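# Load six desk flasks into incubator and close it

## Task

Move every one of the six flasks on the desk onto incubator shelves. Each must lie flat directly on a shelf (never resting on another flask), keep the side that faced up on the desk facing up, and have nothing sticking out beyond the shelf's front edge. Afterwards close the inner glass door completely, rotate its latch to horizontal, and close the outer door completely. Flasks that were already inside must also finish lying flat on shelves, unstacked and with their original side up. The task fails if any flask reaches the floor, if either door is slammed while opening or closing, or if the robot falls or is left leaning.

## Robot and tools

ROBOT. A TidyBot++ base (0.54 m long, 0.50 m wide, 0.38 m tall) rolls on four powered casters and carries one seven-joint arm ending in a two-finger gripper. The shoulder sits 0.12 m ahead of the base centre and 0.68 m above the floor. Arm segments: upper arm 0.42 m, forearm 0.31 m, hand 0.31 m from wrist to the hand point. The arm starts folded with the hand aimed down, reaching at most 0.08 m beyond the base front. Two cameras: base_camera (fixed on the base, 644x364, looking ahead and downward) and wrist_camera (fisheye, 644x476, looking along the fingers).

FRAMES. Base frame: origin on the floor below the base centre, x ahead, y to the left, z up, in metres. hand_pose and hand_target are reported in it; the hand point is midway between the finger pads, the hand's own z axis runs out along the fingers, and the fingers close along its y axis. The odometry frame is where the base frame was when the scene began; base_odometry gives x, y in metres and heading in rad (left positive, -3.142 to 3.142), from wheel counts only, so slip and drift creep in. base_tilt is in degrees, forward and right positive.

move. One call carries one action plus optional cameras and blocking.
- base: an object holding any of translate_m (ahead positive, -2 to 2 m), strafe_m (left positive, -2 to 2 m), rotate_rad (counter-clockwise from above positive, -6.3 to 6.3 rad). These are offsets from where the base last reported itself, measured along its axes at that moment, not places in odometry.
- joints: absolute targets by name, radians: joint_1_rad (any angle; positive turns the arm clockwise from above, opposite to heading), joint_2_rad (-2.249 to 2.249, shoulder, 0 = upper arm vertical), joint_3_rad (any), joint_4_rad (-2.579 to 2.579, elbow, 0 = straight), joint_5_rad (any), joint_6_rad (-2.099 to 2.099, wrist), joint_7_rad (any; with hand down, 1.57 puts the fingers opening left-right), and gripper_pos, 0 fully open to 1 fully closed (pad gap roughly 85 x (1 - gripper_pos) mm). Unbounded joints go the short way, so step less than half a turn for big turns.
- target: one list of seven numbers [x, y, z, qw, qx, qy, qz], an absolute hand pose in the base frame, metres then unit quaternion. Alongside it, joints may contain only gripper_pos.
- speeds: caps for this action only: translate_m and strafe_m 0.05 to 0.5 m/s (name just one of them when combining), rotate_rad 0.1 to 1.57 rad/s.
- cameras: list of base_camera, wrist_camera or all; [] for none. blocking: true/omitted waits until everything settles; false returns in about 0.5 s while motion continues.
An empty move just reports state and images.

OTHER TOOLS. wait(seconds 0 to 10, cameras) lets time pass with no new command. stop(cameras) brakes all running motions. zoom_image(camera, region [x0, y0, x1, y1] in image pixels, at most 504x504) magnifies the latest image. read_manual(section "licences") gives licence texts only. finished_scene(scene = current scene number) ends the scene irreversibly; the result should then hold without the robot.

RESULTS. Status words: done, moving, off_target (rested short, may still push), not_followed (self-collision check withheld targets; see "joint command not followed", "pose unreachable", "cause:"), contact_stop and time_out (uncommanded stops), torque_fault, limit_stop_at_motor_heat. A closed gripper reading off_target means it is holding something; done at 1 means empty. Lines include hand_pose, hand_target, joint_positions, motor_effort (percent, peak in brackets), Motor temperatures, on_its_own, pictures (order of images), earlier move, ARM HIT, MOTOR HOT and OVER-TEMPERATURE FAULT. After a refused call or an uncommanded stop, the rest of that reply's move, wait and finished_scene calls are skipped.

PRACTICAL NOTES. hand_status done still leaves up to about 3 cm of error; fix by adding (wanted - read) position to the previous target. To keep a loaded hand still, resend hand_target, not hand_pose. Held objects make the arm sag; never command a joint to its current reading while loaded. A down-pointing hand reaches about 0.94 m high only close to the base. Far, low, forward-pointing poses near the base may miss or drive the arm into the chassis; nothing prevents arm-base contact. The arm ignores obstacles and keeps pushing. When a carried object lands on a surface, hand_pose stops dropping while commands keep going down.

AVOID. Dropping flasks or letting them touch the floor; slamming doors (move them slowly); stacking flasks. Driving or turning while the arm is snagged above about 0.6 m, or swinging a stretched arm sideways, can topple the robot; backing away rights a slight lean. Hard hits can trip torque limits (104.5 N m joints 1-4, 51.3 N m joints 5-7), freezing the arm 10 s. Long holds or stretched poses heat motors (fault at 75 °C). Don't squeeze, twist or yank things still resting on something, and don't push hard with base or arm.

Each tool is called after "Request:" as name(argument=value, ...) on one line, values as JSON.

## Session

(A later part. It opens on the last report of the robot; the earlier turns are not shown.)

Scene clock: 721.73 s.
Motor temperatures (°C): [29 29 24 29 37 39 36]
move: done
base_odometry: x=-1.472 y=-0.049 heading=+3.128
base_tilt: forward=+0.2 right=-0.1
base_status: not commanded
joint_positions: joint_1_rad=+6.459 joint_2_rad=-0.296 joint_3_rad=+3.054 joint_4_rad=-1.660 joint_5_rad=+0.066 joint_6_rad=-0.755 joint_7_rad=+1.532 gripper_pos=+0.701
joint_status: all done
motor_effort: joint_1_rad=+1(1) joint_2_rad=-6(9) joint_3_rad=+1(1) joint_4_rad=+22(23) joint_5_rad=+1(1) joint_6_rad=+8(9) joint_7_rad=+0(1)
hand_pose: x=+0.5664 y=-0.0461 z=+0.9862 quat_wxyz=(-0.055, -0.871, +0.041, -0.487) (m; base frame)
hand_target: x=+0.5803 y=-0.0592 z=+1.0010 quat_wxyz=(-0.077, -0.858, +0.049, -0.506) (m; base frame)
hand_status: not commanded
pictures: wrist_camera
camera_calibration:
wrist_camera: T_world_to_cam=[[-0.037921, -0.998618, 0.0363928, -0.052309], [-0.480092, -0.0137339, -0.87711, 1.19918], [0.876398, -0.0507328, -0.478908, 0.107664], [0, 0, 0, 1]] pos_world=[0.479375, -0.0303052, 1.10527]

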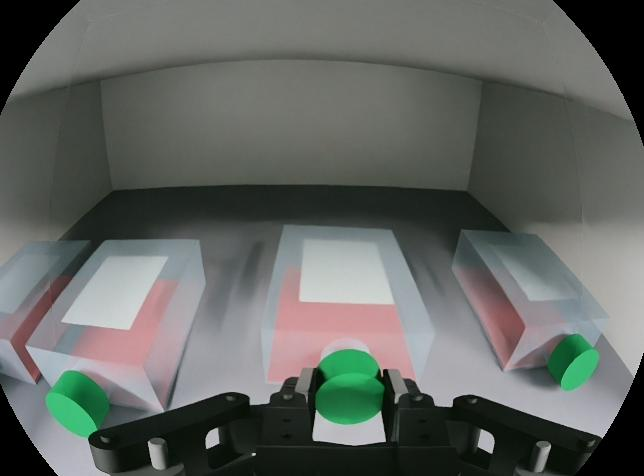

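Request:
move(joints={"joint_2_rad":-0.25,"joint_6_rad":-0.66}, base={"translate_m":0.01}, speeds={"translate_m":0.05}, cameras=["wrist_camera"])

Scene clock: 724.90 s.
Motor temperatures (°C): [29 29 24 29 37 39 36]
move: off_target
base_odometry: x=-1.482 y=-0.049 heading=+3.128
base_tilt: forward=+0.2 right=-0.2
base_status: done
joint_positions: joint_1_rad=+6.461 joint_2_rad=-0.318 joint_3_rad=+3.054 joint_4_rad=-1.674 joint_5_rad=+0.067 joint_6_rad=-0.753 joint_7_rad=+1.531 gripper_pos=+0.701
joint_status: joint_2_rad off_target (ended at -0.318, target -0.250); the others done
motor_effort: joint_1_rad=+0(2) joint_2_rad=+4(7) joint_3_rad=-1(2) joint_4_rad=+26(28) joint_5_rad=+1(2) joint_6_rad=+13(14) joint_7_rad=+0(1)
hand_pose: x=+0.5587 y=-0.0462 z=+0.9890 quat_wxyz=(-0.058, -0.868, +0.042, -0.491) (m; base frame)
hand_target: x=+0.5958 y=-0.0592 z=+1.0027 quat_wxyz=(-0.074, -0.852, +0.046, -0.516) (m; base frame)
hand_status: not commanded
pictures: wrist_camera
camera_calibration:
wrist_camera: T_world_to_cam=[[-0.0411606, -0.998343, 0.04021, -0.0548105], [-0.470762, -0.0161196, -0.882113, 1.19766], [0.8813, -0.0552376, -0.469318, 0.103368], [0, 0, 0, 1]] pos_world=[0.470461, -0.029704, 1.10719]

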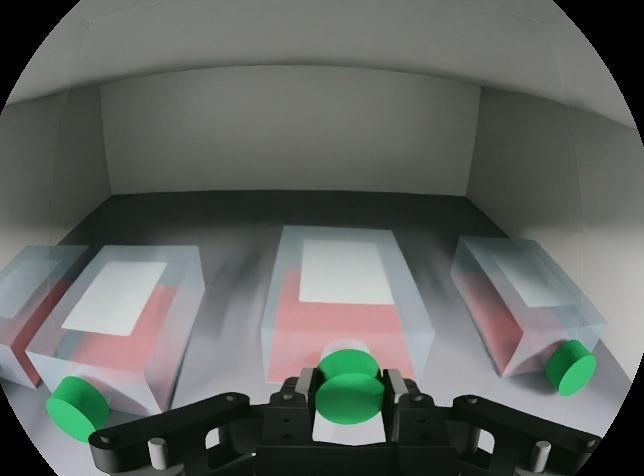

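Request:
move(base={"translate_m":-0.025}, speeds={"translate_m":0.05}, joints={"joint_2_rad":-0.285,"joint_6_rad":-0.7}, cameras=["wrist_camera"])

Scene clock: 737.90 s.
Motor temperatures (°C): [29 29 24 29 37 39 36]
move: done
base_odometry: x=-1.457 y=-0.049 heading=+3.128
base_tilt: forward=+0.3 right=-0.1
base_status: done
joint_positions: joint_1_rad=+6.461 joint_2_rad=-0.289 joint_3_rad=+3.052 joint_4_rad=-1.660 joint_5_rad=+0.067 joint_6_rad=-0.745 joint_7_rad=+1.531 gripper_pos=+0.701
joint_status: all done
motor_effort: joint_1_rad=+0(1) joint_2_rad=-10(12) joint_3_rad=+0(2) joint_4_rad=+22(25) joint_5_rad=+1(2) joint_6_rad=+8(13) joint_7_rad=+0(0)
hand_pose: x=+0.5703 y=-0.0469 z=+0.9859 quat_wxyz=(-0.056, -0.870, +0.041, -0.488) (m; base frame)
hand_target: x=+0.5787 y=-0.0583 z=+1.0083 quat_wxyz=(-0.077, -0.853, +0.048, -0.514) (m; base frame)
hand_status: not commanded
pictures: wrist_camera
camera_calibration:
wrist_camera: T_world_to_cam=[[-0.0381678, -0.998551, 0.0379266, -0.0542274], [-0.477174, -0.0151346, -0.878679, 1.20061], [0.87798, -0.0516348, -0.475905, 0.100178], [0, 0, 0, 1]] pos_world=[0.482875, -0.0308055, 1.10468]

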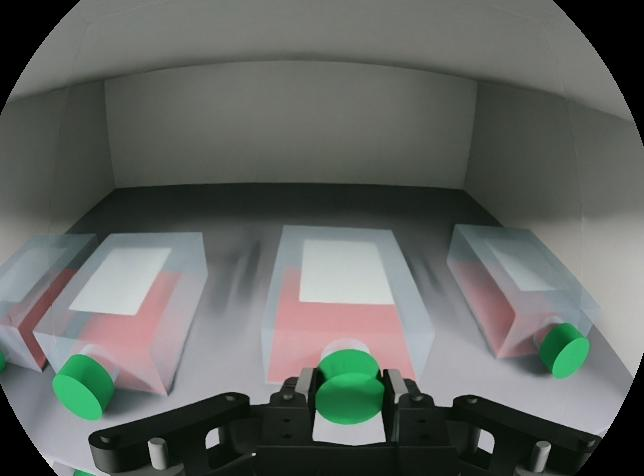

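Request:
move(joints={"joint_2_rad":-0.255,"joint_6_rad":-0.66}, cameras=["wrist_camera"])

Scene clock: 745.40 s.
Motor temperatures (°C): [29 29 24 29 37 39 36]
move: done
base_odometry: x=-1.457 y=-0.049 heading=+3.128
base_tilt: forward=+0.3 right=-0.2
base_status: not commanded
joint_positions: joint_1_rad=+6.461 joint_2_rad=-0.265 joint_3_rad=+3.052 joint_4_rad=-1.660 joint_5_rad=+0.067 joint_6_rad=-0.713 joint_7_rad=+1.531 gripper_pos=+0.701
joint_status: all done
motor_effort: joint_1_rad=+0(1) joint_2_rad=-10(12) joint_3_rad=+1(1) joint_4_rad=+22(23) joint_5_rad=+1(1) joint_6_rad=+7(9) joint_7_rad=+0(1)
hand_pose: x=+0.5826 y=-0.0479 z=+0.9834 quat_wxyz=(-0.055, -0.868, +0.040, -0.492) (m; base frame)
hand_target: x=+0.5942 y=-0.0589 z=+1.0051 quat_wxyz=(-0.075, -0.851, +0.046, -0.518) (m; base frame)
hand_status: not commanded
pictures: wrist_camera
camera_calibration:
wrist_camera: T_world_to_cam=[[-0.0356713, -0.998689, 0.0367015, -0.0549622], [-0.470167, -0.0156359, -0.882439, 1.20383], [0.881856, -0.0487335, -0.468993, 0.0792047], [0, 0, 0, 1]] pos_world=[0.494193, -0.0322072, 1.10147]

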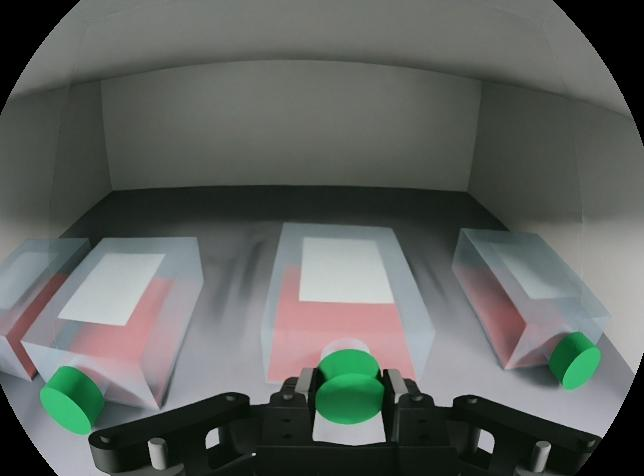

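Request:
move(base={"translate_m":0.012}, speeds={"translate_m":0.05}, joints={"joint_2_rad":-0.235}, cameras=["wrist_camera"])

Scene clock: 748.60 s.
Motor temperatures (°C): [29 29 24 29 37 39 36]
move: done
base_odometry: x=-1.469 y=-0.049 heading=+3.128
base_tilt: forward=+0.2 right=-0.2
base_status: done
joint_positions: joint_1_rad=+6.461 joint_2_rad=-0.273 joint_3_rad=+3.052 joint_4_rad=-1.675 joint_5_rad=+0.072 joint_6_rad=-0.712 joint_7_rad=+1.531 gripper_pos=+0.701
joint_status: all done
motor_effort: joint_1_rad=-1(1) joint_2_rad=-4(11) joint_3_rad=-1(1) joint_4_rad=+26(30) joint_5_rad=+0(1) joint_6_rad=+10(15) joint_7_rad=-1(2)
hand_pose: x=+0.5787 y=-0.0485 z=+0.9785 quat_wxyz=(-0.057, -0.870, +0.039, -0.489) (m; base frame)
hand_target: x=+0.6004 y=-0.0601 z=+0.9955 quat_wxyz=(-0.074, -0.856, +0.046, -0.510) (m; base frame)
hand_status: not commanded
pictures: wrist_camera
camera_calibration:
wrist_camera: T_world_to_cam=[[-0.0365789, -0.998476, 0.0413276, -0.0595397], [-0.476429, -0.018929, -0.879009, 1.19781], [0.878452, -0.0518429, -0.47501, 0.088118], [0, 0, 0, 1]] pos_world=[0.491085, -0.0322073, 1.0972]

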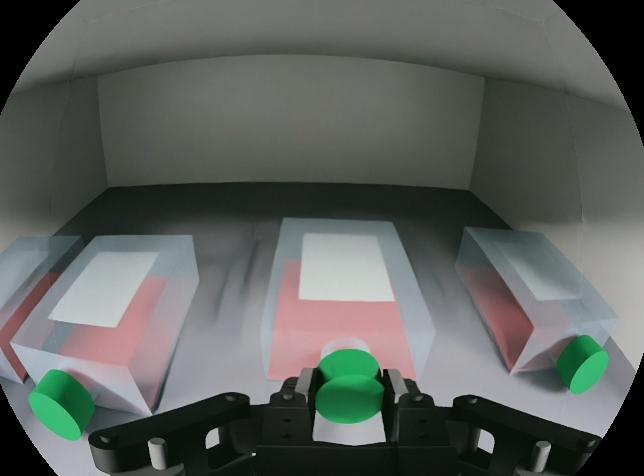

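Request:
move(joints={"gripper_pos":0.62}, cameras=["wrist_camera"])

Request:
move(joints={"gripper_pos":0.45}, cameras=["wrist_camera"])

Scene clock: 754.17 s.
Motor temperatures (°C): [29 29 24 29 37 39 36]
move: done
base_odometry: x=-1.469 y=-0.049 heading=+3.128
base_tilt: forward=+0.2 right=-0.1
base_status: not commanded
joint_positions: joint_1_rad=+6.461 joint_2_rad=-0.243 joint_3_rad=+3.052 joint_4_rad=-1.665 joint_5_rad=+0.072 joint_6_rad=-0.709 joint_7_rad=+1.529 gripper_pos=+0.620
joint_status: all done
motor_effort: joint_1_rad=+0(1) joint_2_rad=-12(13) joint_3_rad=+1(1) joint_4_rad=+23(28) joint_5_rad=+1(1) joint_6_rad=+8(11) joint_7_rad=+0(1)
hand_pose: x=+0.5890 y=-0.0500 z=+0.9712 quat_wxyz=(-0.055, -0.874, +0.040, -0.482) (m; base frame)
hand_target: x=+0.6004 y=-0.0601 z=+0.9955 quat_wxyz=(-0.074, -0.856, +0.046, -0.510) (m; base frame)
hand_status: not commanded
pictures: wrist_camera
camera_calibration:
wrist_camera: T_world_to_cam=[[-0.0363977, -0.998677, 0.0363312, -0.055686], [-0.490229, -0.0138371, -0.871484, 1.19733], [0.870833, -0.0495306, -0.489077, 0.0936564], [0, 0, 0, 1]] pos_world=[0.503379, -0.0344059, 1.09128]

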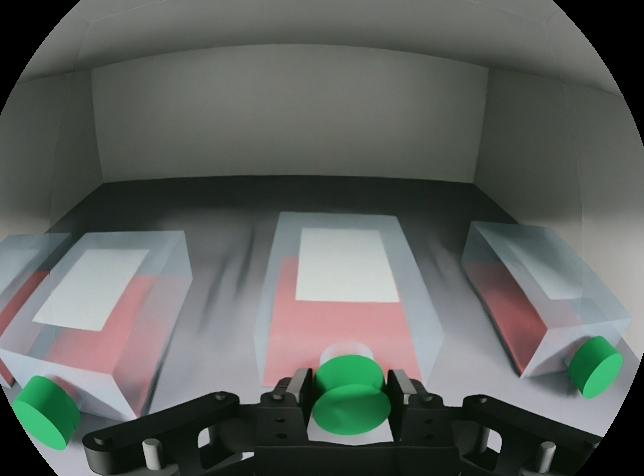

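Scene clock: 754.77 s.
Motor temperatures (°C): [29 29 24 29 37 39 36]
move: done
base_odometry: x=-1.469 y=-0.049 heading=+3.128
base_tilt: forward=+0.3 right=-0.1
base_status: not commanded
joint_positions: joint_1_rad=+6.461 joint_2_rad=-0.243 joint_3_rad=+3.052 joint_4_rad=-1.665 joint_5_rad=+0.072 joint_6_rad=-0.709 joint_7_rad=+1.529 gripper_pos=+0.450
joint_status: all done
motor_effort: joint_1_rad=+0(0) joint_2_rad=-12(13) joint_3_rad=+1(1) joint_4_rad=+23(24) joint_5_rad=+1(2) joint_6_rad=+8(8) joint_7_rad=+0(1)
hand_pose: x=+0.5890 y=-0.0500 z=+0.9712 quat_wxyz=(-0.055, -0.874, +0.040, -0.482) (m; base frame)
hand_target: x=+0.6004 y=-0.0601 z=+0.9955 quat_wxyz=(-0.074, -0.856, +0.046, -0.510) (m; base frame)
hand_status: not commanded
pictures: wrist_camera
camera_calibration:
wrist_camera: T_world_to_cam=[[-0.0363977, -0.998677, 0.0363312, -0.055686], [-0.490229, -0.0138371, -0.871484, 1.19733], [0.870833, -0.0495306, -0.489077, 0.0936564], [0, 0, 0, 1]] pos_world=[0.503379, -0.0344059, 1.09128]

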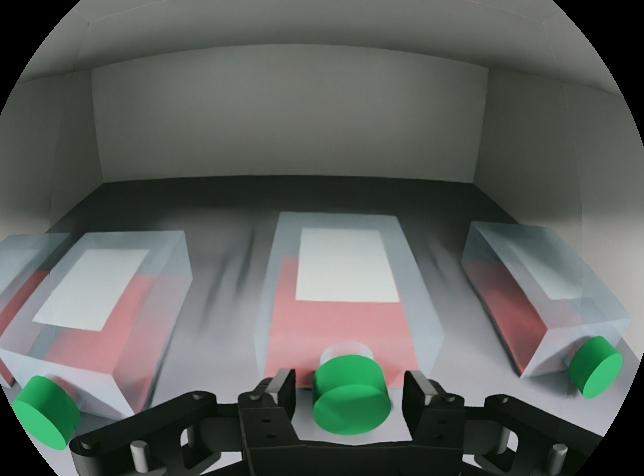

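Request:
move(base={"translate_m":-0.4}, speeds={"translate_m":0.25}, joints={"joint_2_rad":-0.3}, cameras=["wrist_camera"])

Scene clock: 759.07 s.
Motor temperatures (°C): [29 29 24 29 37 39 36]
move: done
base_odometry: x=-1.069 y=-0.054 heading=+3.129
base_tilt: forward=+0.2 right=-0.2
base_status: done
joint_positions: joint_1_rad=+6.461 joint_2_rad=-0.291 joint_3_rad=+3.052 joint_4_rad=-1.660 joint_5_rad=+0.072 joint_6_rad=-0.707 joint_7_rad=+1.529 gripper_pos=+0.450
joint_status: all done
motor_effort: joint_1_rad=+0(1) joint_2_rad=-9(16) joint_3_rad=+1(3) joint_4_rad=+22(22) joint_5_rad=+1(1) joint_6_rad=+8(8) joint_7_rad=+0(1)
hand_pose: x=+0.5755 y=-0.0472 z=+0.9969 quat_wxyz=(-0.058, -0.860, +0.039, -0.505) (m; base frame)
hand_target: x=+0.5794 y=-0.0562 z=+1.0263 quat_wxyz=(-0.077, -0.839, +0.046, -0.537) (m; base frame)
hand_status: not commanded
pictures: wrist_camera
camera_calibration:
wrist_camera: T_world_to_cam=[[-0.0378155, -0.998327, 0.0437399, -0.0607169], [-0.442357, -0.022525, -0.896556, 1.21025], [0.896042, -0.0532523, -0.440765, 0.0553221], [0, 0, 0, 1]] pos_world=[0.483495, -0.0304084, 1.1121]

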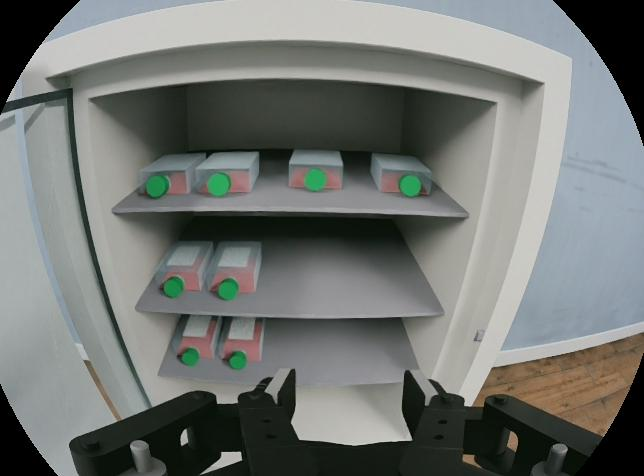

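Request:
move(base={"translate_m":-0.5}, cameras=[])

Request:
move(base={"translate_m":-0.9,"strafe_m":0.95,"rotate_rad":1.584}, cameras=["wrist_camera"])

Scene clock: 771.00 s.
Motor temperatures (°C): [29 29 24 29 37 39 36]
move: done
base_odometry: x=-0.569 y=-0.061 heading=+3.129
base_tilt: forward=+0.2 right=-0.2
base_status: done
joint_positions: joint_1_rad=+6.461 joint_2_rad=-0.299 joint_3_rad=+3.052 joint_4_rad=-1.660 joint_5_rad=+0.072 joint_6_rad=-0.707 joint_7_rad=+1.529 gripper_pos=+0.450
joint_status: not commanded
motor_effort: joint_1_rad=+0(1) joint_2_rad=-9(13) joint_3_rad=+0(2) joint_4_rad=+21(23) joint_5_rad=+1(2) joint_6_rad=+8(8) joint_7_rad=+0(1)
hand_pose: x=+0.5730 y=-0.0467 z=+1.0011 quat_wxyz=(-0.058, -0.858, +0.039, -0.509) (m; base frame)
hand_target: x=+0.5794 y=-0.0562 z=+1.0263 quat_wxyz=(-0.077, -0.839, +0.046, -0.537) (m; base frame)
hand_status: not commanded
pictures: none
No camera images: "cameras" was empty.

Scene clock: 775.00 s.
Motor temperatures (°C): [29 29 24 29 37 39 36]
move: done
base_odometry: x=+0.319 y=-1.022 heading=-1.570
base_tilt: forward=+0.3 right=-0.1
base_status: done
joint_positions: joint_1_rad=+6.463 joint_2_rad=-0.293 joint_3_rad=+3.046 joint_4_rad=-1.660 joint_5_rad=+0.073 joint_6_rad=-0.707 joint_7_rad=+1.529 gripper_pos=+0.450
joint_status: not commanded
motor_effort: joint_1_rad=+0(2) joint_2_rad=-9(13) joint_3_rad=-1(3) joint_4_rad=+22(22) joint_5_rad=+1(2) joint_6_rad=+7(8) joint_7_rad=+0(1)
hand_pose: x=+0.5750 y=-0.0451 z=+0.9984 quat_wxyz=(-0.058, -0.859, +0.037, -0.507) (m; base frame)
hand_target: x=+0.5794 y=-0.0562 z=+1.0263 quat_wxyz=(-0.077, -0.839, +0.046, -0.537) (m; base frame)
hand_status: not commanded
pictures: wrist_camera
camera_calibration:
wrist_camera: T_world_to_cam=[[-0.0345783, -0.998322, 0.0464389, -0.0632802], [-0.439747, -0.0265284, -0.89773, 1.21089], [0.897456, -0.0514634, -0.438092, 0.05324], [0, 0, 0, 1]] pos_world=[0.482515, -0.0283113, 1.11331]

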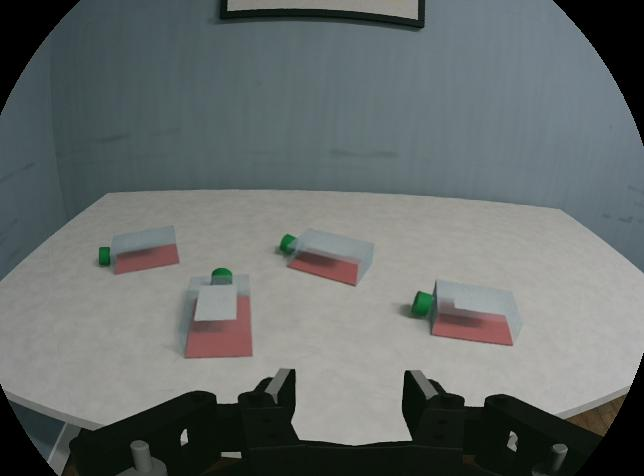

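Request:
move(base={"translate_m":0.22,"strafe_m":-0.21}, target=[0.69,0.0,0.96,0,0.966,0,0.259], joints={"gripper_pos":1.0}, cameras=["wrist_camera"])

Scene clock: 795.60 s.
Motor temperatures (°C): [29 29 24 29 37 39 36]
move: done
base_odometry: x=+0.109 y=-1.242 heading=-1.570
base_tilt: forward=+0.3 right=-0.1
base_status: done
joint_positions: joint_1_rad=+6.283 joint_2_rad=+0.323 joint_3_rad=+3.160 joint_4_rad=-0.754 joint_5_rad=+0.057 joint_6_rad=-1.490 joint_7_rad=+1.530 gripper_pos=+0.999
joint_status: all done
motor_effort: joint_1_rad=+0(2) joint_2_rad=-29(30) joint_3_rad=-1(2) joint_4_rad=+17(23) joint_5_rad=+1(2) joint_6_rad=+4(8) joint_7_rad=+0(1)
hand_pose: x=+0.6982 y=-0.0248 z=+0.9690 quat_wxyz=(-0.027, -0.958, +0.033, -0.284) (m; base frame)
hand_target: x=+0.6900 y=+0.0000 z=+0.9600 quat_wxyz=(+0.000, -0.966, +0.000, -0.259) (m; base frame)
hand_status: done (0.028 m and 5.8 deg from the pose sent, 0.129 m and 32.0 deg at the start)
pictures: wrist_camera
camera_calibration:
wrist_camera: T_world_to_cam=[[-0.00857111, -0.999724, -0.0218831, 0.0105374], [-0.80866, 0.0198026, -0.587944, 1.19773], [0.588214, 0.0126567, -0.808606, 0.50737], [0, 0, 0, 1]] pos_world=[0.670208, -0.0196054, 1.11469]

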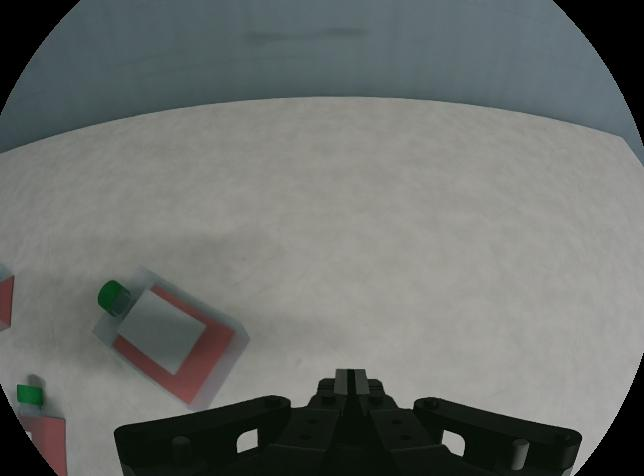

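Request:
move(base={"strafe_m":0.02}, target=[0.69,0.0,0.845,0,0.966,0,0.259], cameras=["wrist_camera"])

Scene clock: 802.90 s.
Motor temperatures (°C): [29 29 24 29 37 39 36]
move: done
base_odometry: x=+0.129 y=-1.243 heading=-1.570
base_tilt: forward=+0.3 right=-0.1
base_status: done
joint_positions: joint_1_rad=+6.271 joint_2_rad=+0.259 joint_3_rad=+3.165 joint_4_rad=-1.224 joint_5_rad=+0.055 joint_6_rad=-1.177 joint_7_rad=+1.530 gripper_pos=+0.999
joint_status: not commanded
motor_effort: joint_1_rad=+1(3) joint_2_rad=-25(30) joint_3_rad=+0(2) joint_4_rad=+18(21) joint_5_rad=+1(2) joint_6_rad=+3(5) joint_7_rad=+0(1)
hand_pose: x=+0.6842 y=-0.0194 z=+0.8411 quat_wxyz=(-0.026, -0.970, +0.020, -0.239) (m; base frame)
hand_target: x=+0.6900 y=+0.0000 z=+0.8450 quat_wxyz=(+0.000, -0.966, +0.000, -0.259) (m; base frame)
hand_status: done (0.021 m and 4.4 deg from the pose sent, 0.127 m and 5.8 deg at the start)
pictures: wrist_camera
camera_calibration:
wrist_camera: T_world_to_cam=[[0.0131395, -0.999699, -0.0206998, -0.00285119], [-0.859854, -0.000730188, -0.51054, 1.0806], [0.510371, 0.0245071, -0.859605, 0.508407], [0, 0, 0, 1]] pos_world=[0.66972, -0.0145209, 0.988661]

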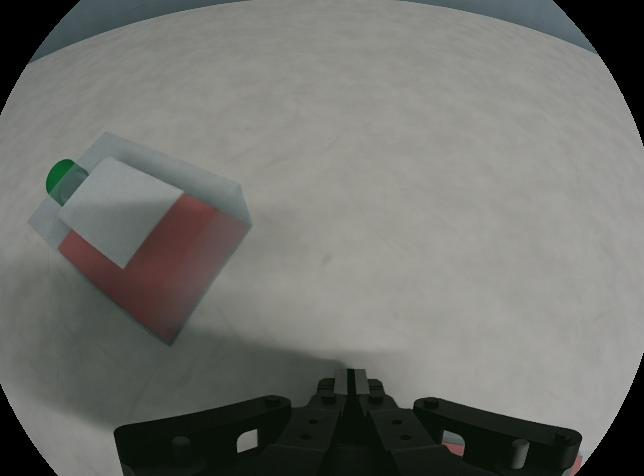

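Request:
move(base={"strafe_m":-0.035}, target=[0.69,0.0,0.858,0,0.966,0,0.259], cameras=["wrist_camera"])

Scene clock: 806.33 s.
Motor temperatures (°C): [29 29 24 29 37 39 36]
move: done
base_odometry: x=+0.094 y=-1.243 heading=-1.570
base_tilt: forward=+0.2 right=-0.1
base_status: done
joint_positions: joint_1_rad=+6.270 joint_2_rad=+0.258 joint_3_rad=+3.166 joint_4_rad=-1.213 joint_5_rad=+0.054 joint_6_rad=-1.175 joint_7_rad=+1.530 gripper_pos=+0.999
joint_status: not commanded
motor_effort: joint_1_rad=+0(3) joint_2_rad=-28(30) joint_3_rad=-1(2) joint_4_rad=+20(20) joint_5_rad=+1(2) joint_6_rad=+4(4) joint_7_rad=+0(0)
hand_pose: x=+0.6872 y=-0.0188 z=+0.8464 quat_wxyz=(-0.026, -0.969, +0.020, -0.245) (m; base frame)
hand_target: x=+0.6900 y=+0.0000 z=+0.8580 quat_wxyz=(+0.000, -0.966, +0.000, -0.259) (m; base frame)
hand_status: done (0.022 m and 4.1 deg from the pose sent, 0.026 m and 4.4 deg at the start)
pictures: wrist_camera
camera_calibration:
wrist_camera: T_world_to_cam=[[0.0143361, -0.999686, -0.0205451, -0.00311534], [-0.8535, -0.00153055, -0.52109, 1.09042], [0.520895, 0.0250056, -0.853254, 0.498927], [0, 0, 0, 1]] pos_world=[0.670829, -0.0139214, 0.993853]

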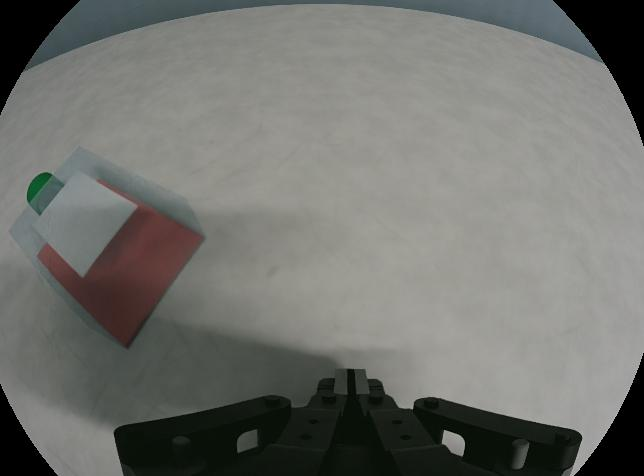

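Request:
move(base={"translate_m":-0.11}, speeds={"translate_m":0.06}, cameras=["wrist_camera"])

Scene clock: 810.80 s.
Motor temperatures (°C): [29 29 24 29 37 39 36]
move: done
base_odometry: x=+0.094 y=-1.133 heading=-1.570
base_tilt: forward=+0.3 right=-0.1
base_status: done
joint_positions: joint_1_rad=+6.270 joint_2_rad=+0.258 joint_3_rad=+3.166 joint_4_rad=-1.213 joint_5_rad=+0.054 joint_6_rad=-1.175 joint_7_rad=+1.530 gripper_pos=+0.999
joint_status: not commanded
motor_effort: joint_1_rad=+0(1) joint_2_rad=-28(32) joint_3_rad=-1(1) joint_4_rad=+20(21) joint_5_rad=+1(1) joint_6_rad=+4(5) joint_7_rad=+0(0)
hand_pose: x=+0.6871 y=-0.0188 z=+0.8466 quat_wxyz=(-0.026, -0.969, +0.020, -0.246) (m; base frame)
hand_target: x=+0.6900 y=+0.0000 z=+0.8580 quat_wxyz=(+0.000, -0.966, +0.000, -0.259) (m; base frame)
hand_status: not commanded
pictures: wrist_camera
camera_calibration:
wrist_camera: T_world_to_cam=[[0.0143436, -0.999686, -0.0205402, -0.00311962], [-0.853313, -0.00153041, -0.521398, 1.09062], [0.521202, 0.0250059, -0.853067, 0.498756], [0, 0, 0, 1]] pos_world=[0.670729, -0.0139214, 0.994053]

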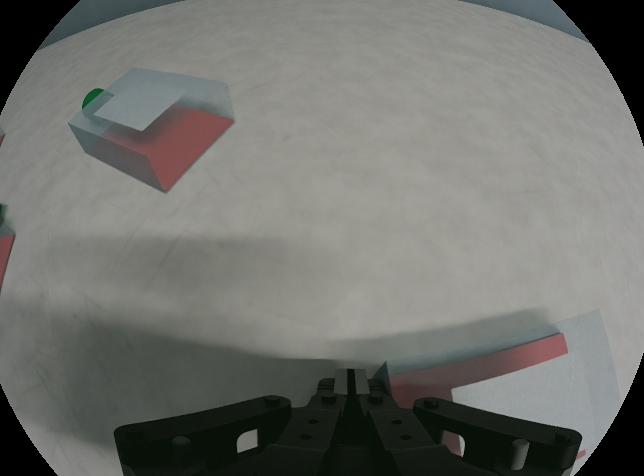

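Request:
move(base={"translate_m":-0.04}, speeds={"translate_m":0.06}, cameras=["wrist_camera"])

Scene clock: 813.73 s.
Motor temperatures (°C): [29 29 24 29 37 39 36]
move: done
base_odometry: x=+0.094 y=-1.093 heading=-1.570
base_tilt: forward=+0.3 right=+0.0
base_status: done
joint_positions: joint_1_rad=+6.270 joint_2_rad=+0.257 joint_3_rad=+3.166 joint_4_rad=-1.213 joint_5_rad=+0.054 joint_6_rad=-1.175 joint_7_rad=+1.530 gripper_pos=+0.999
joint_status: not commanded
motor_effort: joint_1_rad=+0(1) joint_2_rad=-28(31) joint_3_rad=+0(1) joint_4_rad=+20(20) joint_5_rad=+1(1) joint_6_rad=+4(5) joint_7_rad=+0(1)
hand_pose: x=+0.6870 y=-0.0188 z=+0.8469 quat_wxyz=(-0.026, -0.969, +0.020, -0.246) (m; base frame)
hand_target: x=+0.6900 y=+0.0000 z=+0.8580 quat_wxyz=(+0.000, -0.966, +0.000, -0.259) (m; base frame)
hand_status: not commanded
pictures: wrist_camera
camera_calibration:
wrist_camera: T_world_to_cam=[[0.0143537, -0.999686, -0.0205342, -0.00312689], [-0.853053, -0.00152977, -0.521822, 1.09088], [0.521627, 0.0250068, -0.852807, 0.498436], [0, 0, 0, 1]] pos_world=[0.670629, -0.0139214, 0.994253]

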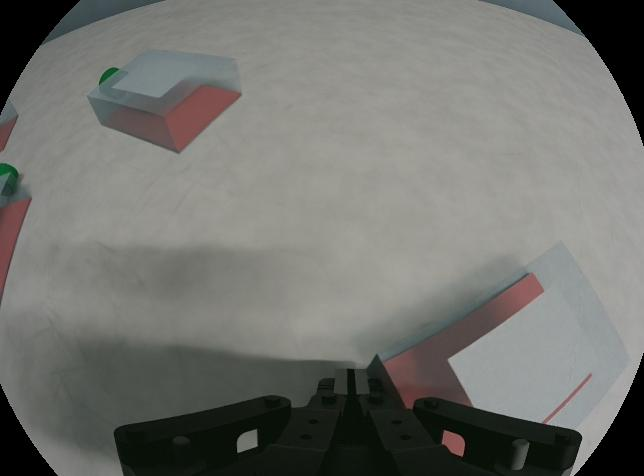

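Request:
move(base={"translate_m":-0.03}, speeds={"translate_m":0.06}, cameras=["wrist_camera"])

Scene clock: 816.47 s.
Motor temperatures (°C): [29 29 24 29 37 39 36]
move: done
base_odometry: x=+0.093 y=-1.063 heading=-1.569
base_tilt: forward=+0.3 right=-0.1
base_status: done
joint_positions: joint_1_rad=+6.270 joint_2_rad=+0.257 joint_3_rad=+3.166 joint_4_rad=-1.213 joint_5_rad=+0.054 joint_6_rad=-1.175 joint_7_rad=+1.530 gripper_pos=+0.999
joint_status: not commanded
motor_effort: joint_1_rad=+0(1) joint_2_rad=-27(31) joint_3_rad=-1(1) joint_4_rad=+20(20) joint_5_rad=+1(1) joint_6_rad=+4(5) joint_7_rad=+0(0)
hand_pose: x=+0.6869 y=-0.0188 z=+0.8473 quat_wxyz=(-0.026, -0.969, +0.020, -0.246) (m; base frame)
hand_target: x=+0.6900 y=+0.0000 z=+0.8580 quat_wxyz=(+0.000, -0.966, +0.000, -0.259) (m; base frame)
hand_status: not commanded
pictures: wrist_camera
camera_calibration:
wrist_camera: T_world_to_cam=[[0.0143675, -0.999686, -0.0205232, -0.00313599], [-0.852704, -0.00153054, -0.522392, 1.09126], [0.522197, 0.0250056, -0.852458, 0.498152], [0, 0, 0, 1]] pos_world=[0.670429, -0.0139214, 0.994653]

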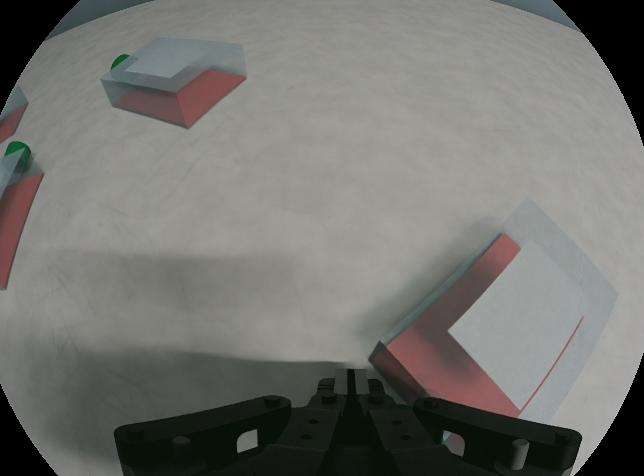

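Request:
move(target=[0.66,0.02,0.96,0,0.966,0,0.259], cameras=[])

Request:
move(target=[0.598,0.005,0.955,0.1971,0.7918,-0.328,0.4758], joints={"gripper_pos":0.3}, cameras=["wrist_camera"])

Scene clock: 824.97 s.
Motor temperatures (°C): [29 30 24 29 37 39 36]
move: done
base_odometry: x=+0.093 y=-1.063 heading=-1.569
base_tilt: forward=+0.3 right=-0.1
base_status: not commanded
joint_positions: joint_1_rad=+6.233 joint_2_rad=+0.257 joint_3_rad=+3.166 joint_4_rad=-0.878 joint_5_rad=+0.054 joint_6_rad=-1.451 joint_7_rad=+1.530 gripper_pos=+0.999
joint_status: not commanded
motor_effort: joint_1_rad=+0(1) joint_2_rad=-26(29) joint_3_rad=-1(1) joint_4_rad=+18(21) joint_5_rad=+1(1) joint_6_rad=+4(5) joint_7_rad=+0(0)
hand_pose: x=+0.6752 y=+0.0012 z=+0.9576 quat_wxyz=(-0.020, -0.961, +0.010, -0.275) (m; base frame)
hand_target: x=+0.6600 y=+0.0200 z=+0.9600 quat_wxyz=(+0.000, -0.966, +0.000, -0.259) (m; base frame)
hand_status: done (0.024 m and 3.3 deg from the pose sent, 0.122 m and 4.1 deg at the start)
pictures: none
No camera images: "cameras" was empty.

Scene clock: 827.40 s.
Motor temperatures (°C): [29 30 24 29 37 39 36]
move: done
base_odometry: x=+0.093 y=-1.063 heading=-1.569
base_tilt: forward=+0.3 right=-0.1
base_status: not commanded
joint_positions: joint_1_rad=+5.825 joint_2_rad=+0.111 joint_3_rad=+3.013 joint_4_rad=-1.474 joint_5_rad=+1.001 joint_6_rad=-1.452 joint_7_rad=+0.142 gripper_pos=+0.300
joint_status: all done
motor_effort: joint_1_rad=+0(1) joint_2_rad=-21(27) joint_3_rad=+0(2) joint_4_rad=+18(19) joint_5_rad=+8(8) joint_6_rad=+0(5) joint_7_rad=+0(1)
hand_pose: x=+0.5923 y=-0.0011 z=+0.9246 quat_wxyz=(-0.213, -0.815, +0.331, -0.424) (m; base frame)
hand_target: x=+0.5980 y=+0.0050 z=+0.9550 quat_wxyz=(-0.197, -0.792, +0.328, -0.476) (m; base frame)
hand_status: done (0.032 m and 6.8 deg from the pose sent, 0.077 m and 51.8 deg at the start)
pictures: wrist_camera
camera_calibration:
wrist_camera: T_world_to_cam=[[-0.659336, -0.750562, 0.0439626, 0.357151], [-0.408235, 0.308289, -0.859245, 1.09959], [0.631363, -0.584479, -0.509671, 0.230785], [0, 0, 0, 1]] pos_world=[0.538663, 0.0639632, 1.04674]

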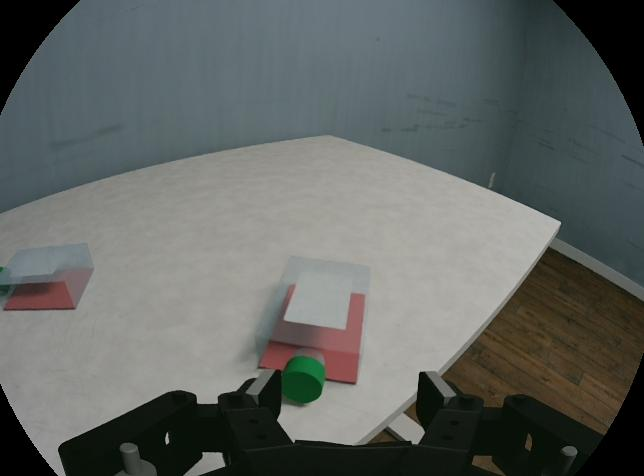

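Request:
move(target=[0.622,0.0135,0.905,0.2194,0.7523,-0.3709,0.4985], cameras=["wrist_camera"])

Scene clock: 840.10 s.
Motor temperatures (°C): [29 30 24 29 37 39 36]
move: done
base_odometry: x=+0.093 y=-1.063 heading=-1.569
base_tilt: forward=+0.3 right=-0.2
base_status: not commanded
joint_positions: joint_1_rad=+5.669 joint_2_rad=+0.206 joint_3_rad=+3.134 joint_4_rad=-1.551 joint_5_rad=+1.082 joint_6_rad=-1.452 joint_7_rad=-0.130 gripper_pos=+0.300
joint_status: not commanded
motor_effort: joint_1_rad=+0(1) joint_2_rad=-24(25) joint_3_rad=+0(1) joint_4_rad=+17(18) joint_5_rad=+8(9) joint_6_rad=-1(2) joint_7_rad=+0(1)
hand_pose: x=+0.6062 y=+0.0143 z=+0.8852 quat_wxyz=(-0.229, -0.776, +0.373, -0.455) (m; base frame)
hand_target: x=+0.6220 y=+0.0135 z=+0.9050 quat_wxyz=(-0.219, -0.752, +0.371, -0.498) (m; base frame)
hand_status: done (0.025 m and 5.8 deg from the pose sent, 0.039 m and 12.1 deg at the start)
pictures: wrist_camera
camera_calibration:
wrist_camera: T_world_to_cam=[[-0.729478, -0.684004, 0.000305762, 0.459861], [-0.298457, 0.317896, -0.899925, 1.03583], [0.615456, -0.656567, -0.436044, 0.156438], [0, 0, 0, 1]] pos_world=[0.548327, 0.0879731, 1.00024]

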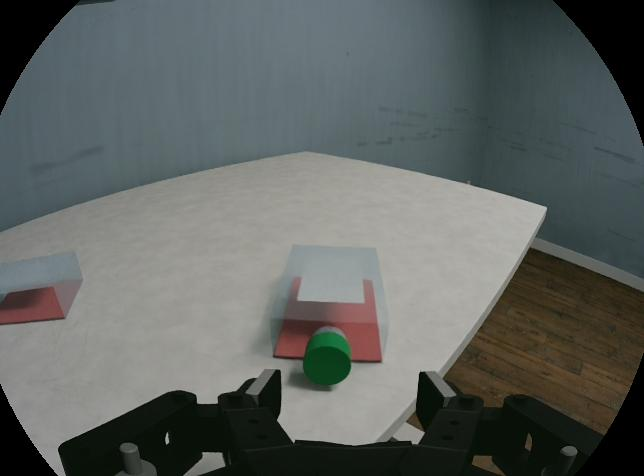

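Request:
move(target=[0.622,0.0135,0.866,0.2194,0.7523,-0.3709,0.4985], base={"translate_m":0.029,"strafe_m":-0.015}, speeds={"translate_m":0.05}, cameras=["wrist_camera"])

Scene clock: 848.70 s.
Motor temperatures (°C): [29 30 24 29 37 39 36]
move: done
base_odometry: x=+0.078 y=-1.092 heading=-1.570
base_tilt: forward=+0.3 right=-0.2
base_status: done
joint_positions: joint_1_rad=+5.662 joint_2_rad=+0.224 joint_3_rad=+3.142 joint_4_rad=-1.650 joint_5_rad=+1.102 joint_6_rad=-1.426 joint_7_rad=-0.244 gripper_pos=+0.300
joint_status: not commanded
motor_effort: joint_1_rad=+0(2) joint_2_rad=-23(24) joint_3_rad=+0(2) joint_4_rad=+17(18) joint_5_rad=+8(9) joint_6_rad=-2(2) joint_7_rad=+0(1)
hand_pose: x=+0.5994 y=+0.0069 z=+0.8520 quat_wxyz=(-0.240, -0.768, +0.381, -0.456) (m; base frame)
hand_target: x=+0.6220 y=+0.0135 z=+0.8660 quat_wxyz=(-0.219, -0.752, +0.371, -0.498) (m; base frame)
hand_status: done (0.027 m and 5.8 deg from the pose sent, 0.025 m and 5.8 deg at the start)
pictures: wrist_camera
camera_calibration:
wrist_camera: T_world_to_cam=[[-0.748256, -0.663387, 0.00558183, 0.456391], [-0.285136, 0.313994, -0.905597, 1.00327], [0.599008, -0.679209, -0.424103, 0.141126], [0, 0, 0, 1]] pos_world=[0.54303, 0.0835958, 0.965865]

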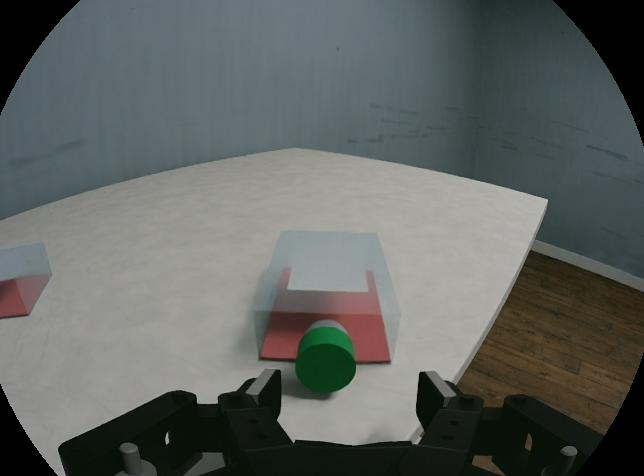

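Request:
move(base={"translate_m":0.031,"strafe_m":-0.022}, speeds={"translate_m":0.05}, cameras=["wrist_camera"])

Scene clock: 853.87 s.
Motor temperatures (°C): [29 30 24 29 37 39 36]
move: done
base_odometry: x=+0.056 y=-1.123 heading=-1.570
base_tilt: forward=+0.3 right=-0.2
base_status: done
joint_positions: joint_1_rad=+5.659 joint_2_rad=+0.224 joint_3_rad=+3.144 joint_4_rad=-1.650 joint_5_rad=+1.103 joint_6_rad=-1.425 joint_7_rad=-0.245 gripper_pos=+0.300
joint_status: not commanded
motor_effort: joint_1_rad=+0(2) joint_2_rad=-23(25) joint_3_rad=+0(2) joint_4_rad=+16(17) joint_5_rad=+8(9) joint_6_rad=-2(3) joint_7_rad=+0(0)
hand_pose: x=+0.5996 y=+0.0079 z=+0.8522 quat_wxyz=(-0.239, -0.768, +0.381, -0.457) (m; base frame)
hand_target: x=+0.6220 y=+0.0135 z=+0.8660 quat_wxyz=(-0.219, -0.752, +0.371, -0.498) (m; base frame)
hand_status: not commanded
pictures: wrist_camera
camera_calibration:
wrist_camera: T_world_to_cam=[[-0.746941, -0.664872, 0.00491452, 0.457035], [-0.284687, 0.313131, -0.906037, 1.00319], [0.60086, -0.678155, -0.423171, 0.139857], [0, 0, 0, 1]] pos_world=[0.542938, 0.0845864, 0.965861]

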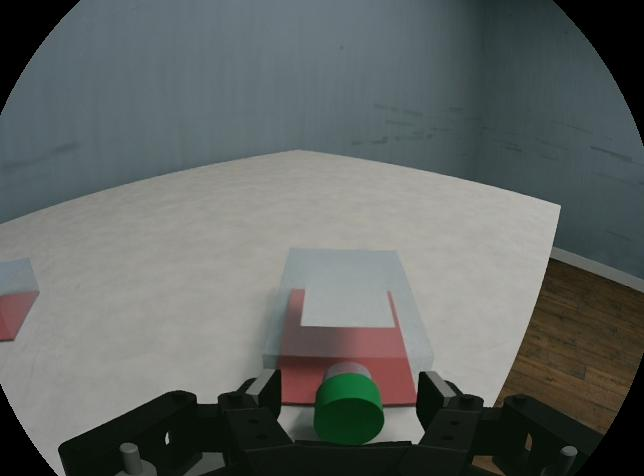

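Request:
move(joints={"joint_2_rad":0.24}, cameras=["wrist_camera"])

Scene clock: 857.70 s.
Motor temperatures (°C): [29 30 24 29 37 39 36]
move: done
base_odometry: x=+0.056 y=-1.123 heading=-1.570
base_tilt: forward=+0.3 right=-0.1
base_status: not commanded
joint_positions: joint_1_rad=+5.659 joint_2_rad=+0.228 joint_3_rad=+3.144 joint_4_rad=-1.650 joint_5_rad=+1.103 joint_6_rad=-1.425 joint_7_rad=-0.245 gripper_pos=+0.300
joint_status: all done
motor_effort: joint_1_rad=+0(0) joint_2_rad=-23(24) joint_3_rad=+1(1) joint_4_rad=+17(17) joint_5_rad=+8(9) joint_6_rad=-2(3) joint_7_rad=+0(0)
hand_pose: x=+0.6002 y=+0.0083 z=+0.8505 quat_wxyz=(-0.241, -0.768, +0.380, -0.456) (m; base frame)
hand_target: x=+0.6233 y=+0.0145 z=+0.8623 quat_wxyz=(-0.223, -0.753, +0.369, -0.497) (m; base frame)
hand_status: not commanded
pictures: wrist_camera
camera_calibration:
wrist_camera: T_world_to_cam=[[-0.746898, -0.664874, 0.00921303, 0.454086], [-0.28785, 0.31081, -0.905836, 1.00346], [0.599404, -0.67922, -0.423528, 0.14025], [0, 0, 0, 1]] pos_world=[0.543936, 0.0852852, 0.964186]

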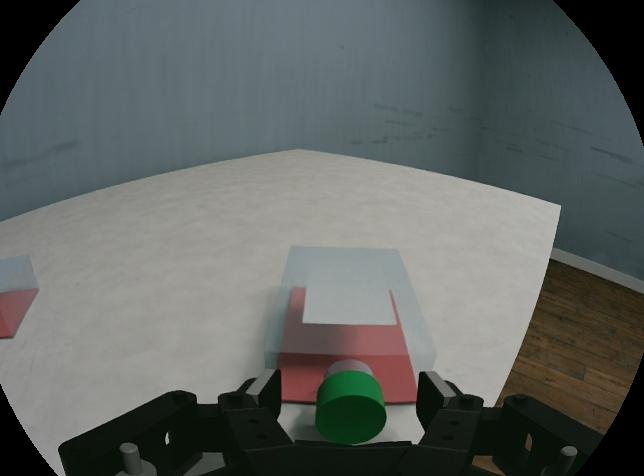

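Request:
move(joints={"joint_2_rad":0.256}, cameras=["wrist_camera"])

Scene clock: 861.87 s.
Motor temperatures (°C): [29 30 24 29 37 39 36]
move: done
base_odometry: x=+0.056 y=-1.123 heading=-1.570
base_tilt: forward=+0.3 right=-0.2
base_status: not commanded
joint_positions: joint_1_rad=+5.659 joint_2_rad=+0.244 joint_3_rad=+3.144 joint_4_rad=-1.650 joint_5_rad=+1.103 joint_6_rad=-1.425 joint_7_rad=-0.245 gripper_pos=+0.300
joint_status: all done
motor_effort: joint_1_rad=+1(1) joint_2_rad=-24(25) joint_3_rad=+1(1) joint_4_rad=+16(17) joint_5_rad=+8(8) joint_6_rad=-2(3) joint_7_rad=+0(1)
hand_pose: x=+0.6023 y=+0.0098 z=+0.8443 quat_wxyz=(-0.246, -0.770, +0.376, -0.453) (m; base frame)
hand_target: x=+0.6256 y=+0.0162 z=+0.8556 quat_wxyz=(-0.229, -0.756, +0.365, -0.494) (m; base frame)
hand_status: not commanded
pictures: wrist_camera
camera_calibration:
wrist_camera: T_world_to_cam=[[-0.746656, -0.664759, 0.0245119, 0.443679], [-0.299126, 0.302609, -0.904959, 1.00418], [0.594162, -0.683025, -0.424792, 0.141745], [0, 0, 0, 1]] pos_world=[0.547432, 0.0878816, 0.958076]

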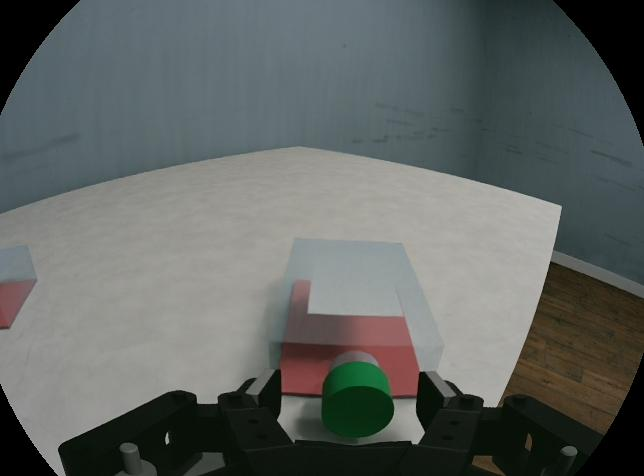

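Request:
move(joints={"gripper_pos":0.55}, cameras=[])

Request:
move(joints={"gripper_pos":0.9}, cameras=["wrist_camera"])

Scene clock: 865.37 s.
Motor temperatures (°C): [29 30 24 29 37 39 36]
move: done
base_odometry: x=+0.056 y=-1.123 heading=-1.570
base_tilt: forward=+0.2 right=-0.1
base_status: not commanded
joint_positions: joint_1_rad=+5.659 joint_2_rad=+0.244 joint_3_rad=+3.144 joint_4_rad=-1.650 joint_5_rad=+1.103 joint_6_rad=-1.425 joint_7_rad=-0.245 gripper_pos=+0.550
joint_status: all done
motor_effort: joint_1_rad=+0(0) joint_2_rad=-23(24) joint_3_rad=+1(2) joint_4_rad=+16(17) joint_5_rad=+8(9) joint_6_rad=-2(2) joint_7_rad=+0(0)
hand_pose: x=+0.6023 y=+0.0098 z=+0.8443 quat_wxyz=(-0.246, -0.770, +0.376, -0.453) (m; base frame)
hand_target: x=+0.6256 y=+0.0162 z=+0.8556 quat_wxyz=(-0.229, -0.756, +0.365, -0.494) (m; base frame)
hand_status: not commanded
pictures: none
No camera images: "cameras" was empty.

Scene clock: 866.10 s.
Motor temperatures (°C): [29 30 24 29 37 39 36]
move: off_target
base_odometry: x=+0.056 y=-1.123 heading=-1.570
base_tilt: forward=+0.4 right=-0.2
base_status: not commanded
joint_positions: joint_1_rad=+5.659 joint_2_rad=+0.244 joint_3_rad=+3.144 joint_4_rad=-1.650 joint_5_rad=+1.105 joint_6_rad=-1.425 joint_7_rad=-0.245 gripper_pos=+0.695
joint_status: gripper_pos off_target (ended at +0.695, target +0.900)
motor_effort: joint_1_rad=+0(1) joint_2_rad=-23(24) joint_3_rad=+1(2) joint_4_rad=+16(17) joint_5_rad=+8(9) joint_6_rad=-2(3) joint_7_rad=+0(0)
hand_pose: x=+0.6025 y=+0.0098 z=+0.8446 quat_wxyz=(-0.247, -0.770, +0.376, -0.453) (m; base frame)
hand_target: x=+0.6256 y=+0.0162 z=+0.8556 quat_wxyz=(-0.229, -0.756, +0.365, -0.494) (m; base frame)
hand_status: not commanded
pictures: wrist_camera
camera_calibration:
wrist_camera: T_world_to_cam=[[-0.746381, -0.665067, 0.0245441, 0.443669], [-0.298473, 0.301548, -0.905529, 1.0047], [0.594836, -0.683195, -0.423574, 0.140187], [0, 0, 0, 1]] pos_world=[0.547634, 0.0878792, 0.958275]

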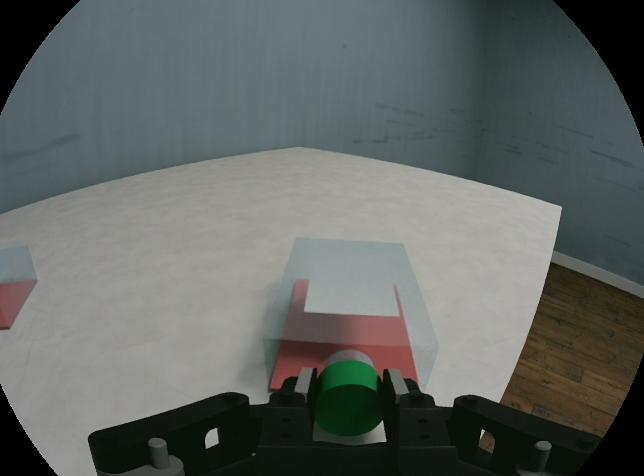

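Request:
move(target=[0.6,0.016,0.965,-0.229,-0.756,0.365,-0.494], cameras=["wrist_camera"])

Request:
move(target=[0.56,-0.02,1.02,0.04,0.846,-0.0148,0.5296], base={"translate_m":-0.35}, cameras=["wrist_camera"])

Scene clock: 870.53 s.
Motor temperatures (°C): [29 30 24 29 37 39 36]
move: done
base_odometry: x=+0.056 y=-1.123 heading=-1.570
base_tilt: forward=+0.2 right=-0.1
base_status: not commanded
joint_positions: joint_1_rad=+5.659 joint_2_rad=+0.184 joint_3_rad=+3.115 joint_4_rad=-1.441 joint_5_rad=+1.105 joint_6_rad=-1.498 joint_7_rad=-0.085 gripper_pos=+0.695
joint_status: not commanded
motor_effort: joint_1_rad=+0(1) joint_2_rad=-23(27) joint_3_rad=+0(2) joint_4_rad=+18(18) joint_5_rad=+9(10) joint_6_rad=+0(3) joint_7_rad=+0(0)
hand_pose: x=+0.6096 y=+0.0250 z=+0.9362 quat_wxyz=(-0.204, -0.763, +0.381, -0.480) (m; base frame)
hand_target: x=+0.6000 y=+0.0160 z=+0.9650 quat_wxyz=(-0.229, -0.756, +0.365, -0.494) (m; base frame)
hand_status: done (0.032 m and 3.8 deg from the pose sent, 0.121 m and 5.5 deg at the start)
pictures: wrist_camera
camera_calibration:
wrist_camera: T_world_to_cam=[[-0.719015, -0.69176, -0.0669709, 0.526448], [-0.236578, 0.334223, -0.912319, 1.05291], [0.653489, -0.640127, -0.403967, 0.129922], [0, 0, 0, 1]] pos_world=[0.542718, 0.0954343, 1.04833]

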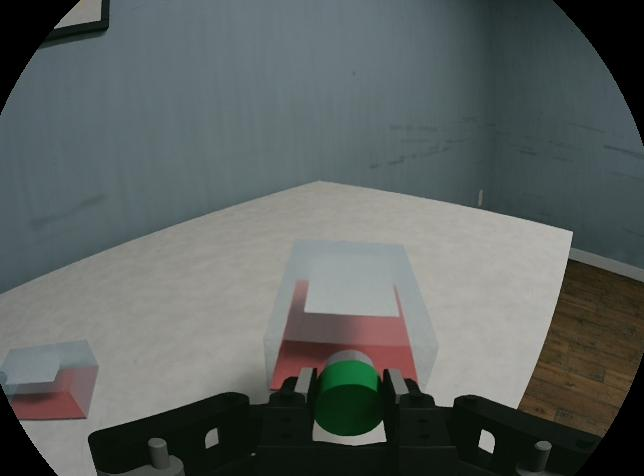

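Scene clock: 873.03 s.
Motor temperatures (°C): [29 30 24 29 37 39 36]
move: done
base_odometry: x=+0.056 y=-0.772 heading=-1.569
base_tilt: forward=+0.3 right=-0.1
base_status: done
joint_positions: joint_1_rad=+6.333 joint_2_rad=-0.331 joint_3_rad=+3.111 joint_4_rad=-1.658 joint_5_rad=+0.172 joint_6_rad=-0.767 joint_7_rad=+1.450 gripper_pos=+0.695
joint_status: not commanded
motor_effort: joint_1_rad=+0(2) joint_2_rad=-8(28) joint_3_rad=+1(2) joint_4_rad=+22(23) joint_5_rad=+2(10) joint_6_rad=+8(8) joint_7_rad=+0(1)
hand_pose: x=+0.5550 y=-0.0418 z=+1.0032 quat_wxyz=(-0.062, -0.862, +0.035, -0.502) (m; base frame)
hand_target: x=+0.5600 y=-0.0200 z=+1.0200 quat_wxyz=(-0.040, -0.847, +0.015, -0.530) (m; base frame)
hand_status: done (0.028 m and 5.0 deg from the pose sent, 0.107 m and 47.7 deg at the start)
pictures: wrist_camera
camera_calibration:
wrist_camera: T_world_to_cam=[[-0.0346773, -0.997865, 0.0553483, -0.0699086], [-0.450735, -0.0338136, -0.892017, 1.20656], [0.891984, -0.0558801, -0.4486, 0.0867783], [0, 0, 0, 1]] pos_world=[0.464009, -0.0241122, 1.11907]

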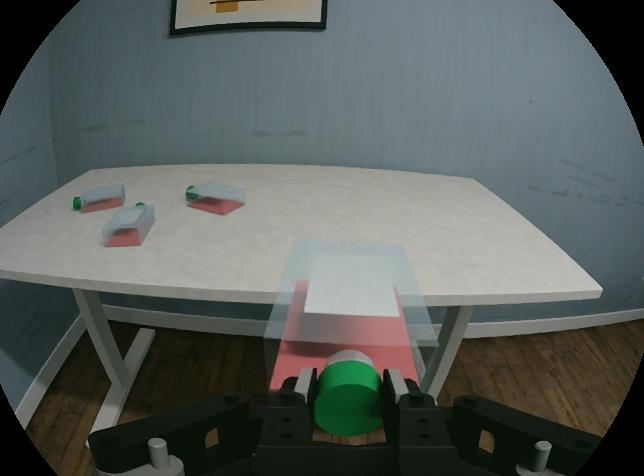

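Request:
move(joints={"joint_1_rad":-0.115}, base={"translate_m":-0.782,"strafe_m":-0.586,"rotate_rad":-1.587}, speeds={"rotate_rad":1.0}, cameras=["wrist_camera"])

Scene clock: 884.17 s.
Motor temperatures (°C): [29 30 24 29 37 39 36]
move: done
base_odometry: x=-0.532 y=+0.009 heading=+3.126
base_tilt: forward=+0.3 right=-0.1
base_status: done
joint_positions: joint_1_rad=+6.183 joint_2_rad=-0.331 joint_3_rad=+3.102 joint_4_rad=-1.659 joint_5_rad=+0.164 joint_6_rad=-0.762 joint_7_rad=+1.453 gripper_pos=+0.695
joint_status: all done
motor_effort: joint_1_rad=+0(3) joint_2_rad=-9(12) joint_3_rad=-1(4) joint_4_rad=+23(23) joint_5_rad=+2(3) joint_6_rad=+8(8) joint_7_rad=+0(1)
hand_pose: x=+0.5565 y=+0.0307 z=+1.0037 quat_wxyz=(-0.020, -0.861, -0.035, -0.507) (m; base frame)
hand_target: x=+0.5562 y=+0.0608 z=+1.0200 quat_wxyz=(+0.009, -0.845, -0.063, -0.532) (m; base frame)
hand_status: not commanded
pictures: wrist_camera
camera_calibration:
wrist_camera: T_world_to_cam=[[0.127609, -0.990404, 0.0530626, -0.0856974], [-0.43613, -0.104083, -0.893844, 1.20602], [0.89079, 0.0909204, -0.445227, 0.08246], [0, 0, 0, 1]] pos_world=[0.463462, 0.0331531, 1.11925]

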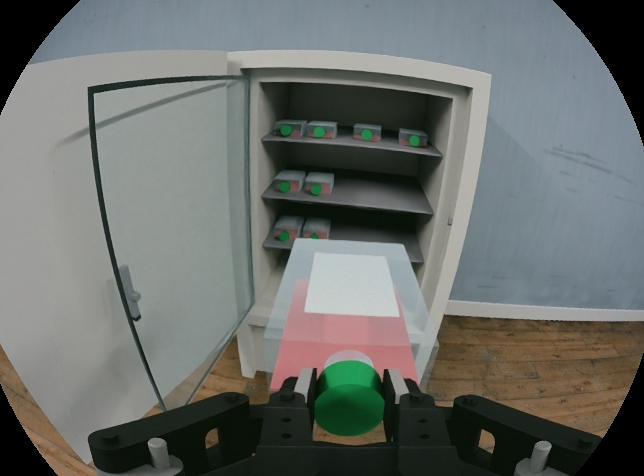

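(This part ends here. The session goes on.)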